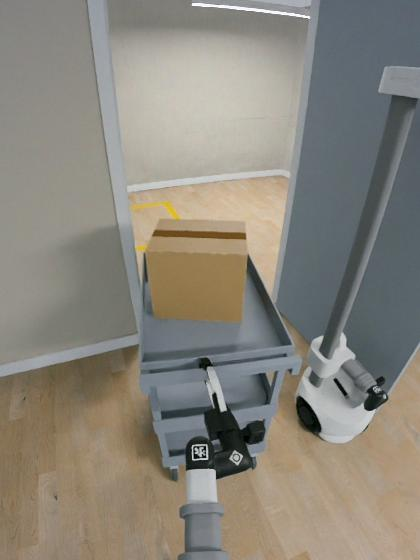

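move:
  blocking: false
  r2: {"base":{"translate_m":0.38,"strafe_m":0.03},"pace":"slow"}
  cameras: []

wait:
  seconds: 7
  cameras: []

move:
  blocking: false
  r2: {"base":{"translate_m":0.04,"strafe_m":-0.15},"pace":"slow"}
  cameras: []

wait:
  seconds: 3.5
  cameras: []

move:
  blocking: false
  r2: {"base":{"rotate_rad":0.13},"pace":"slow"}
  cameras: []

wait:
  seconds: 2
  cameras: ["r2_head_camera","r1_head_right_camera"]

Scene clock: 297.83 s.
move: r2 moving
r1: as last shown
r1.lidar_m: 4.91 2.76 0.25 - 0.25 0.29 0.82 0.50 0.43 0.44 0.75 4.05
r1.servo_current: wrist_yaw_rad=33(59) wrist_pitch_rad=39(46) wrist_roll_rad=52(72) gripper_m=46(46)
r1.contact_limits: translate_m 0.8
r1.wrist_depth_mm: - 135 - - 466 255 183 / - 120 142 - 480 260 186 / - 125 165 - 480 263 187 / 110 135 210 - 492 265 189 / 227 - - - 496 264 190 / 226 1205 193 1229 187 267 190 / 222 741 750 788 439 216 189
r2.base_odometry: x=-2.697 y=-1.403 heading=+3.062
r2.turned_by_wheels: +0.001
r2.turned_by_imu: +0.002
r2.base_tilt: forward=-0.7 right=+0.1
r2.lidar_m: 0.58 1.53 1.75 1.73 1.70 1.95 3.24 4.24 3.66 3.04 1.05 0.65
r2.base_status: translate_m moving; strafe_m moving
r2.joint_positions: lift_m=+0.668 arm_m=+0.190 wrist_yaw_rad=+0.201 wrist_pitch_rad=+0.000 wrist_roll_rad=+1.569 gripper_m=-0.029
r2.joint_status: not commanded
r2.measured_speeds: translate_m=+0.049 strafe_m=+0.004 rotate_rad=+0.001 lift_m=+0.000 arm_m=+0.000 wrist_yaw_rad=+0.000 wrist_pitch_rad=+0.000 wrist_roll_rad=+0.000
r2.motor_effort: lift_m=+14(14) arm_m=+6(7) wheel_0=+13(15) wheel_1=+11(11) wheel_2=-11(11)
r2.servo_current: wrist_yaw_rad=39(52) wrist_pitch_rad=39(46) wrist_roll_rad=39(52) gripper_m=91(91)
r2.contact_limits: arm_m 0
r2.hand_pose: x=+0.6608 y=-0.0280 z=+0.8465 quat_wxyz=(+0.704, +0.703, +0.071, +0.071) (m; r2's base frame)
r2.wrist_depth_mm: - - - 209 211 1708 - / - - 415 214 215 778 - / - 433 427 217 218 809 - / - 466 452 165 223 809 - / - 488 480 168 227 - - / - 500 183 171 180 - - / - - - - - - 473
pictures: none
No camera images: "cameras" was empty.

Scene clock: 302.43 s.
earlier move: r2 done
r1.base_odometry: x=-2.185 y=-0.315 heading=-2.352
r1.turned_by_wheels: +0.000
r1.turned_by_imu: +0.000
r1.base_tilt: forward=-1.6 right=+1.2
r1.lidar_m: 4.90 2.77 0.25 - 0.25 0.29 0.82 0.50 0.47 0.59 0.73 4.06
r1.base_status: not commanded
r1.joint_positions: lift_m=+0.124 arm_m=+0.000 wrist_yaw_rad=+3.196 wrist_pitch_rad=+0.002 wrist_roll_rad=+0.000 gripper_m=+0.056
r1.joint_status: not commanded
r1.measured_speeds: all 0
r1.motor_effort: lift_m=+19(20) arm_m=+4(4) wheel_0=+0(1) wheel_1=+7(7) wheel_2=-1(1)
r1.servo_current: wrist_yaw_rad=46(78) wrist_pitch_rad=46(52) wrist_roll_rad=52(72) gripper_m=39(52)
r1.contact_limits: translate_m 0.8
r1.hand_pose: x=-0.1219 y=+0.0715 z=+0.3019 quat_wxyz=(-0.027, -0.001, +0.000, +1.000) (m; r1's base frame)
r1.wrist_depth_mm: - 135 - - 473 256 185 / - 120 142 - 473 259 186 / - 125 165 - 480 264 187 / 110 135 211 - 492 265 188 / 214 - - - 496 265 190 / 603 1008 192 1182 188 266 190 / 750 750 768 788 439 215 190
r2.base_odometry: x=-3.065 y=-1.402 heading=+3.062
r2.turned_by_wheels: +0.000
r2.turned_by_imu: +0.003
r2.base_tilt: forward=-0.7 right=+0.1
r2.lidar_m: 0.59 1.18 1.34 1.80 1.80 2.04 3.43 4.61 3.54 2.98 0.71 0.62
r2.base_status: done
r2.joint_positions: lift_m=+0.668 arm_m=+0.190 wrist_yaw_rad=+0.201 wrist_pitch_rad=+0.000 wrist_roll_rad=+1.569 gripper_m=-0.029
r2.joint_status: not commanded
r2.measured_speeds: all 0
r2.motor_effort: lift_m=+14(14) arm_m=+6(7) wheel_0=+8(16) wheel_1=+7(11) wheel_2=-3(11)
r2.servo_current: wrist_yaw_rad=52(59) wrist_pitch_rad=39(52) wrist_roll_rad=52(65) gripper_m=91(91)
r2.contact_limits: arm_m 0
r2.hand_pose: x=+0.6608 y=-0.0280 z=+0.8465 quat_wxyz=(+0.704, +0.703, +0.071, +0.071) (m; r2's base frame)
r2.wrist_depth_mm: - - - 208 209 1756 - / - - 415 214 214 788 - / - 433 430 218 219 798 - / - 462 452 164 222 820 - / - - 480 168 227 - - / - - 182 171 180 - - / - - - - 236 - 452
wait: 4.60 of 7 s (r2 has come to rest)
pictures: none
No camera images: "cameras" was empty.

Scene clock: 302.93 s.
move: r2 moving
r1: as last shown
r1.base_tilt: forward=-1.6 right=+1.3
r1.lidar_m: 4.90 2.79 0.25 - 0.25 0.27 0.81 0.48 0.46 0.59 0.72 4.06
r1.motor_effort: lift_m=+19(20) arm_m=+4(5) wheel_0=+0(1) wheel_1=+7(7) wheel_2=-1(1)
r1.servo_current: wrist_yaw_rad=33(59) wrist_pitch_rad=39(46) wrist_roll_rad=39(65) gripper_m=39(46)
r1.contact_limits: translate_m 0.8
r1.wrist_depth_mm: - 134 - - 466 256 184 / - 120 142 - 473 260 186 / - 125 165 - 484 263 188 / 110 135 211 - 492 264 189 / 214 - - - 496 264 190 / 603 1008 192 1182 188 266 190 / 750 750 759 798 445 214 190
r2.base_odometry: x=-3.068 y=-1.390 heading=+3.063
r2.turned_by_wheels: +0.000
r2.turned_by_imu: +0.001
r2.base_tilt: forward=-0.7 right=+0.1
r2.lidar_m: 0.58 0.65 1.38 1.81 1.81 2.06 3.44 4.60 3.48 2.96 0.73 0.64
r2.base_status: translate_m moving; strafe_m moving
r2.joint_positions: lift_m=+0.668 arm_m=+0.190 wrist_yaw_rad=+0.203 wrist_pitch_rad=+0.000 wrist_roll_rad=+1.569 gripper_m=-0.029
r2.joint_status: not commanded
r2.measured_speeds: translate_m=+0.013 strafe_m=-0.049 rotate_rad=-0.001 lift_m=+0.000 arm_m=+0.000 wrist_yaw_rad=+0.004 wrist_pitch_rad=+0.000 wrist_roll_rad=+0.000
r2.motor_effort: lift_m=+14(14) arm_m=+6(7) wheel_0=+13(19) wheel_1=-5(7) wheel_2=-4(6)
r2.servo_current: wrist_yaw_rad=59(59) wrist_pitch_rad=46(46) wrist_roll_rad=39(59) gripper_m=85(91)
r2.contact_limits: arm_m 0
r2.hand_pose: x=+0.6608 y=-0.0275 z=+0.8465 quat_wxyz=(+0.704, +0.703, +0.072, +0.072) (m; r2's base frame)
r2.wrist_depth_mm: - - - 210 210 1661 - / - - 415 213 214 788 - / - 433 427 217 218 798 - / - 459 452 164 223 820 - / - - 477 168 228 - - / - - 182 171 180 - - / - - - - 236 - 455
pictures: none
No camera images: "cameras" was empty.

Scene clock: 305.23 s.
earlier move: r2 done
r1.base_odometry: x=-2.185 y=-0.315 heading=-2.352
r1.turned_by_wheels: +0.000
r1.turned_by_imu: +0.000
r1.base_tilt: forward=-1.6 right=+1.3
r1.lidar_m: 4.91 2.76 0.25 - 0.25 0.27 0.79 0.34 0.40 0.45 0.58 4.06
r1.base_status: not commanded
r1.joint_positions: lift_m=+0.124 arm_m=+0.000 wrist_yaw_rad=+3.196 wrist_pitch_rad=+0.002 wrist_roll_rad=+0.000 gripper_m=+0.056
r1.joint_status: not commanded
r1.measured_speeds: all 0
r1.motor_effort: lift_m=+19(20) arm_m=+4(5) wheel_0=+0(1) wheel_1=+7(7) wheel_2=-1(1)
r1.servo_current: wrist_yaw_rad=52(65) wrist_pitch_rad=39(52) wrist_roll_rad=46(65) gripper_m=39(46)
r1.contact_limits: translate_m 0.8
r1.hand_pose: x=-0.1219 y=+0.0715 z=+0.3019 quat_wxyz=(-0.027, -0.001, +0.000, +1.000) (m; r1's base frame)
r1.wrist_depth_mm: - 135 - - 469 256 184 / - 120 142 - 473 260 186 / - 125 165 - 488 263 188 / 110 136 211 - 488 264 189 / 213 - - - 496 266 189 / 480 621 192 1205 187 266 190 / 477 750 759 788 442 215 189
r2.base_odometry: x=-3.093 y=-1.250 heading=+3.063
r2.turned_by_wheels: +0.000
r2.turned_by_imu: +0.002
r2.base_tilt: forward=-0.6 right=+0.0
r2.lidar_m: 0.56 0.61 1.36 1.95 1.96 2.21 3.62 4.61 3.36 2.81 0.60 0.62
r2.base_status: done
r2.joint_positions: lift_m=+0.668 arm_m=+0.190 wrist_yaw_rad=+0.205 wrist_pitch_rad=+0.000 wrist_roll_rad=+1.569 gripper_m=-0.029
r2.joint_status: not commanded
r2.measured_speeds: all 0
r2.motor_effort: lift_m=+14(14) arm_m=+5(7) wheel_0=+9(19) wheel_1=-5(7) wheel_2=+1(6)
r2.servo_current: wrist_yaw_rad=59(65) wrist_pitch_rad=39(46) wrist_roll_rad=46(59) gripper_m=85(98)
r2.contact_limits: arm_m 0
r2.hand_pose: x=+0.6609 y=-0.0270 z=+0.8465 quat_wxyz=(+0.704, +0.703, +0.072, +0.072) (m; r2's base frame)
r2.wrist_depth_mm: - - - 246 246 1756 1255 / - - - 183 243 1863 - / - - 449 181 240 778 - / - 455 452 236 235 831 - / - 466 459 175 231 820 - / - - 183 172 180 809 - / - 484 477 - - - -
wait: 2.30 of 3.5 s (r2 has come to rest)
pictures: none
No camera images: "cameras" was empty.

Scene clock: 305.73 s.
move: r2 moving
r1: as last shown
r1.lidar_m: 4.90 2.78 0.25 - 0.25 0.26 0.79 0.40 0.41 0.48 0.58 4.06
r1.motor_effort: lift_m=+20(20) arm_m=+4(4) wheel_0=+0(1) wheel_1=+7(7) wheel_2=-1(1)
r1.servo_current: wrist_yaw_rad=52(59) wrist_pitch_rad=39(52) wrist_roll_rad=52(59) gripper_m=39(46)
r1.contact_limits: translate_m 0.8
r1.wrist_depth_mm: - 135 - - 466 255 184 / - 120 142 - 477 259 186 / - 125 165 - 480 260 188 / 110 136 211 - 492 264 189 / 214 - - - 492 266 190 / 508 621 193 1160 187 266 190 / 500 759 759 798 439 214 190
r2.base_odometry: x=-3.093 y=-1.250 heading=-3.117
r2.turned_by_wheels: +0.103
r2.turned_by_imu: +0.099
r2.base_tilt: forward=-0.7 right=+0.1
r2.lidar_m: 0.56 1.19 1.43 1.94 1.94 2.33 - 4.65 3.14 2.80 0.59 0.63
r2.base_status: rotate_rad moving
r2.joint_positions: lift_m=+0.668 arm_m=+0.190 wrist_yaw_rad=+0.186 wrist_pitch_rad=+0.000 wrist_roll_rad=+1.569 gripper_m=-0.029
r2.joint_status: not commanded
r2.measured_speeds: translate_m=+0.002 strafe_m=+0.001 rotate_rad=+0.247 lift_m=+0.000 arm_m=+0.000 wrist_yaw_rad=+0.000 wrist_pitch_rad=+0.000 wrist_roll_rad=+0.000
r2.motor_effort: lift_m=+14(14) arm_m=+6(6) wheel_0=-13(15) wheel_1=-5(10) wheel_2=-18(18)
r2.servo_current: wrist_yaw_rad=78(78) wrist_pitch_rad=39(46) wrist_roll_rad=52(59) gripper_m=91(91)
r2.contact_limits: arm_m 0
r2.hand_pose: x=+0.6603 y=-0.0326 z=+0.8465 quat_wxyz=(+0.705, +0.703, +0.066, +0.066) (m; r2's base frame)
r2.wrist_depth_mm: - - - 173 232 1708 500 / - - - 232 232 798 - / - 439 433 230 231 820 - / - 459 455 230 230 842 - / - - 466 171 229 820 - / - - 183 170 179 - - / - - - - - - 488
pictures: none
No camera images: "cameras" was empty.

Scene clock: 306.23 s.
earlier move: r2 done
r1.base_odometry: x=-2.185 y=-0.315 heading=-2.352
r1.turned_by_wheels: +0.000
r1.turned_by_imu: +0.000
r1.base_tilt: forward=-1.6 right=+1.2
r1.lidar_m: 4.91 2.77 0.25 - 0.25 0.29 0.82 0.43 0.42 0.50 0.58 4.09
r1.base_status: not commanded
r1.joint_positions: lift_m=+0.124 arm_m=+0.000 wrist_yaw_rad=+3.196 wrist_pitch_rad=+0.002 wrist_roll_rad=+0.000 gripper_m=+0.056
r1.joint_status: not commanded
r1.measured_speeds: all 0
r1.motor_effort: lift_m=+19(20) arm_m=+4(4) wheel_0=+0(1) wheel_1=+7(7) wheel_2=-1(1)
r1.servo_current: wrist_yaw_rad=52(59) wrist_pitch_rad=39(52) wrist_roll_rad=52(59) gripper_m=39(46)
r1.contact_limits: translate_m 0.8
r1.hand_pose: x=-0.1219 y=+0.0715 z=+0.3019 quat_wxyz=(-0.027, -0.001, +0.000, +1.000) (m; r1's base frame)
r1.wrist_depth_mm: - 135 - - 473 256 184 / - 120 142 - 473 260 186 / - 124 165 - 484 264 188 / 110 136 210 - 488 265 189 / 215 - - - 496 266 190 / 549 1008 192 1205 187 266 190 / 222 759 750 798 442 215 190
r2.base_odometry: x=-3.093 y=-1.250 heading=-3.091
r2.turned_by_wheels: +0.026
r2.turned_by_imu: +0.025
r2.base_tilt: forward=-0.7 right=+0.1
r2.lidar_m: 0.59 1.20 1.45 1.94 1.97 2.37 - 4.67 3.12 2.79 0.58 0.65
r2.base_status: done
r2.joint_positions: lift_m=+0.668 arm_m=+0.190 wrist_yaw_rad=+0.195 wrist_pitch_rad=+0.000 wrist_roll_rad=+1.569 gripper_m=-0.029
r2.joint_status: not commanded
r2.measured_speeds: all 0
r2.motor_effort: lift_m=+14(14) arm_m=+6(6) wheel_0=-2(15) wheel_1=-3(10) wheel_2=-6(18)
r2.servo_current: wrist_yaw_rad=59(78) wrist_pitch_rad=33(46) wrist_roll_rad=59(59) gripper_m=98(98)
r2.contact_limits: arm_m 0
r2.hand_pose: x=+0.6606 y=-0.0299 z=+0.8465 quat_wxyz=(+0.704, +0.703, +0.069, +0.069) (m; r2's base frame)
r2.wrist_depth_mm: - - - 213 214 1756 - / - - 415 161 216 778 - / - 436 430 163 221 798 - / - 462 452 166 224 809 - / - - 477 169 228 831 - / - 504 182 172 180 1983 - / - - - - 235 - 459
wait: 0.50 of 2 s (r2 has come to rest)
pictures: r1_head_right_camera, r2_head_camera
Images, in order (width x height): r1_head_right_camera 420x672, r2_head_camera 420x560.

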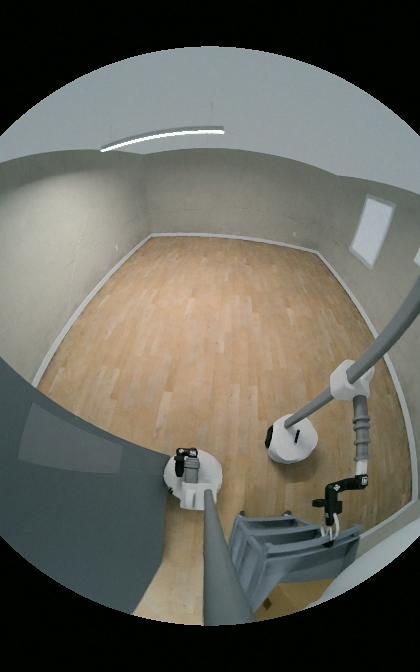

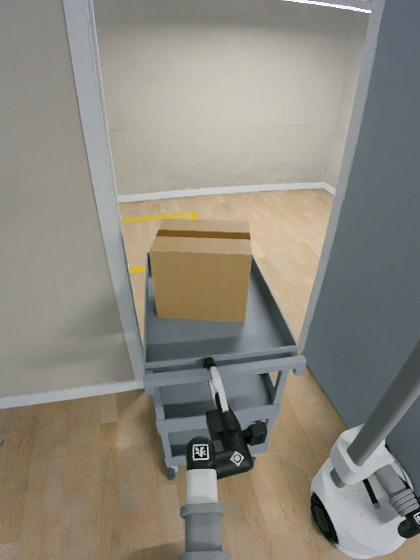

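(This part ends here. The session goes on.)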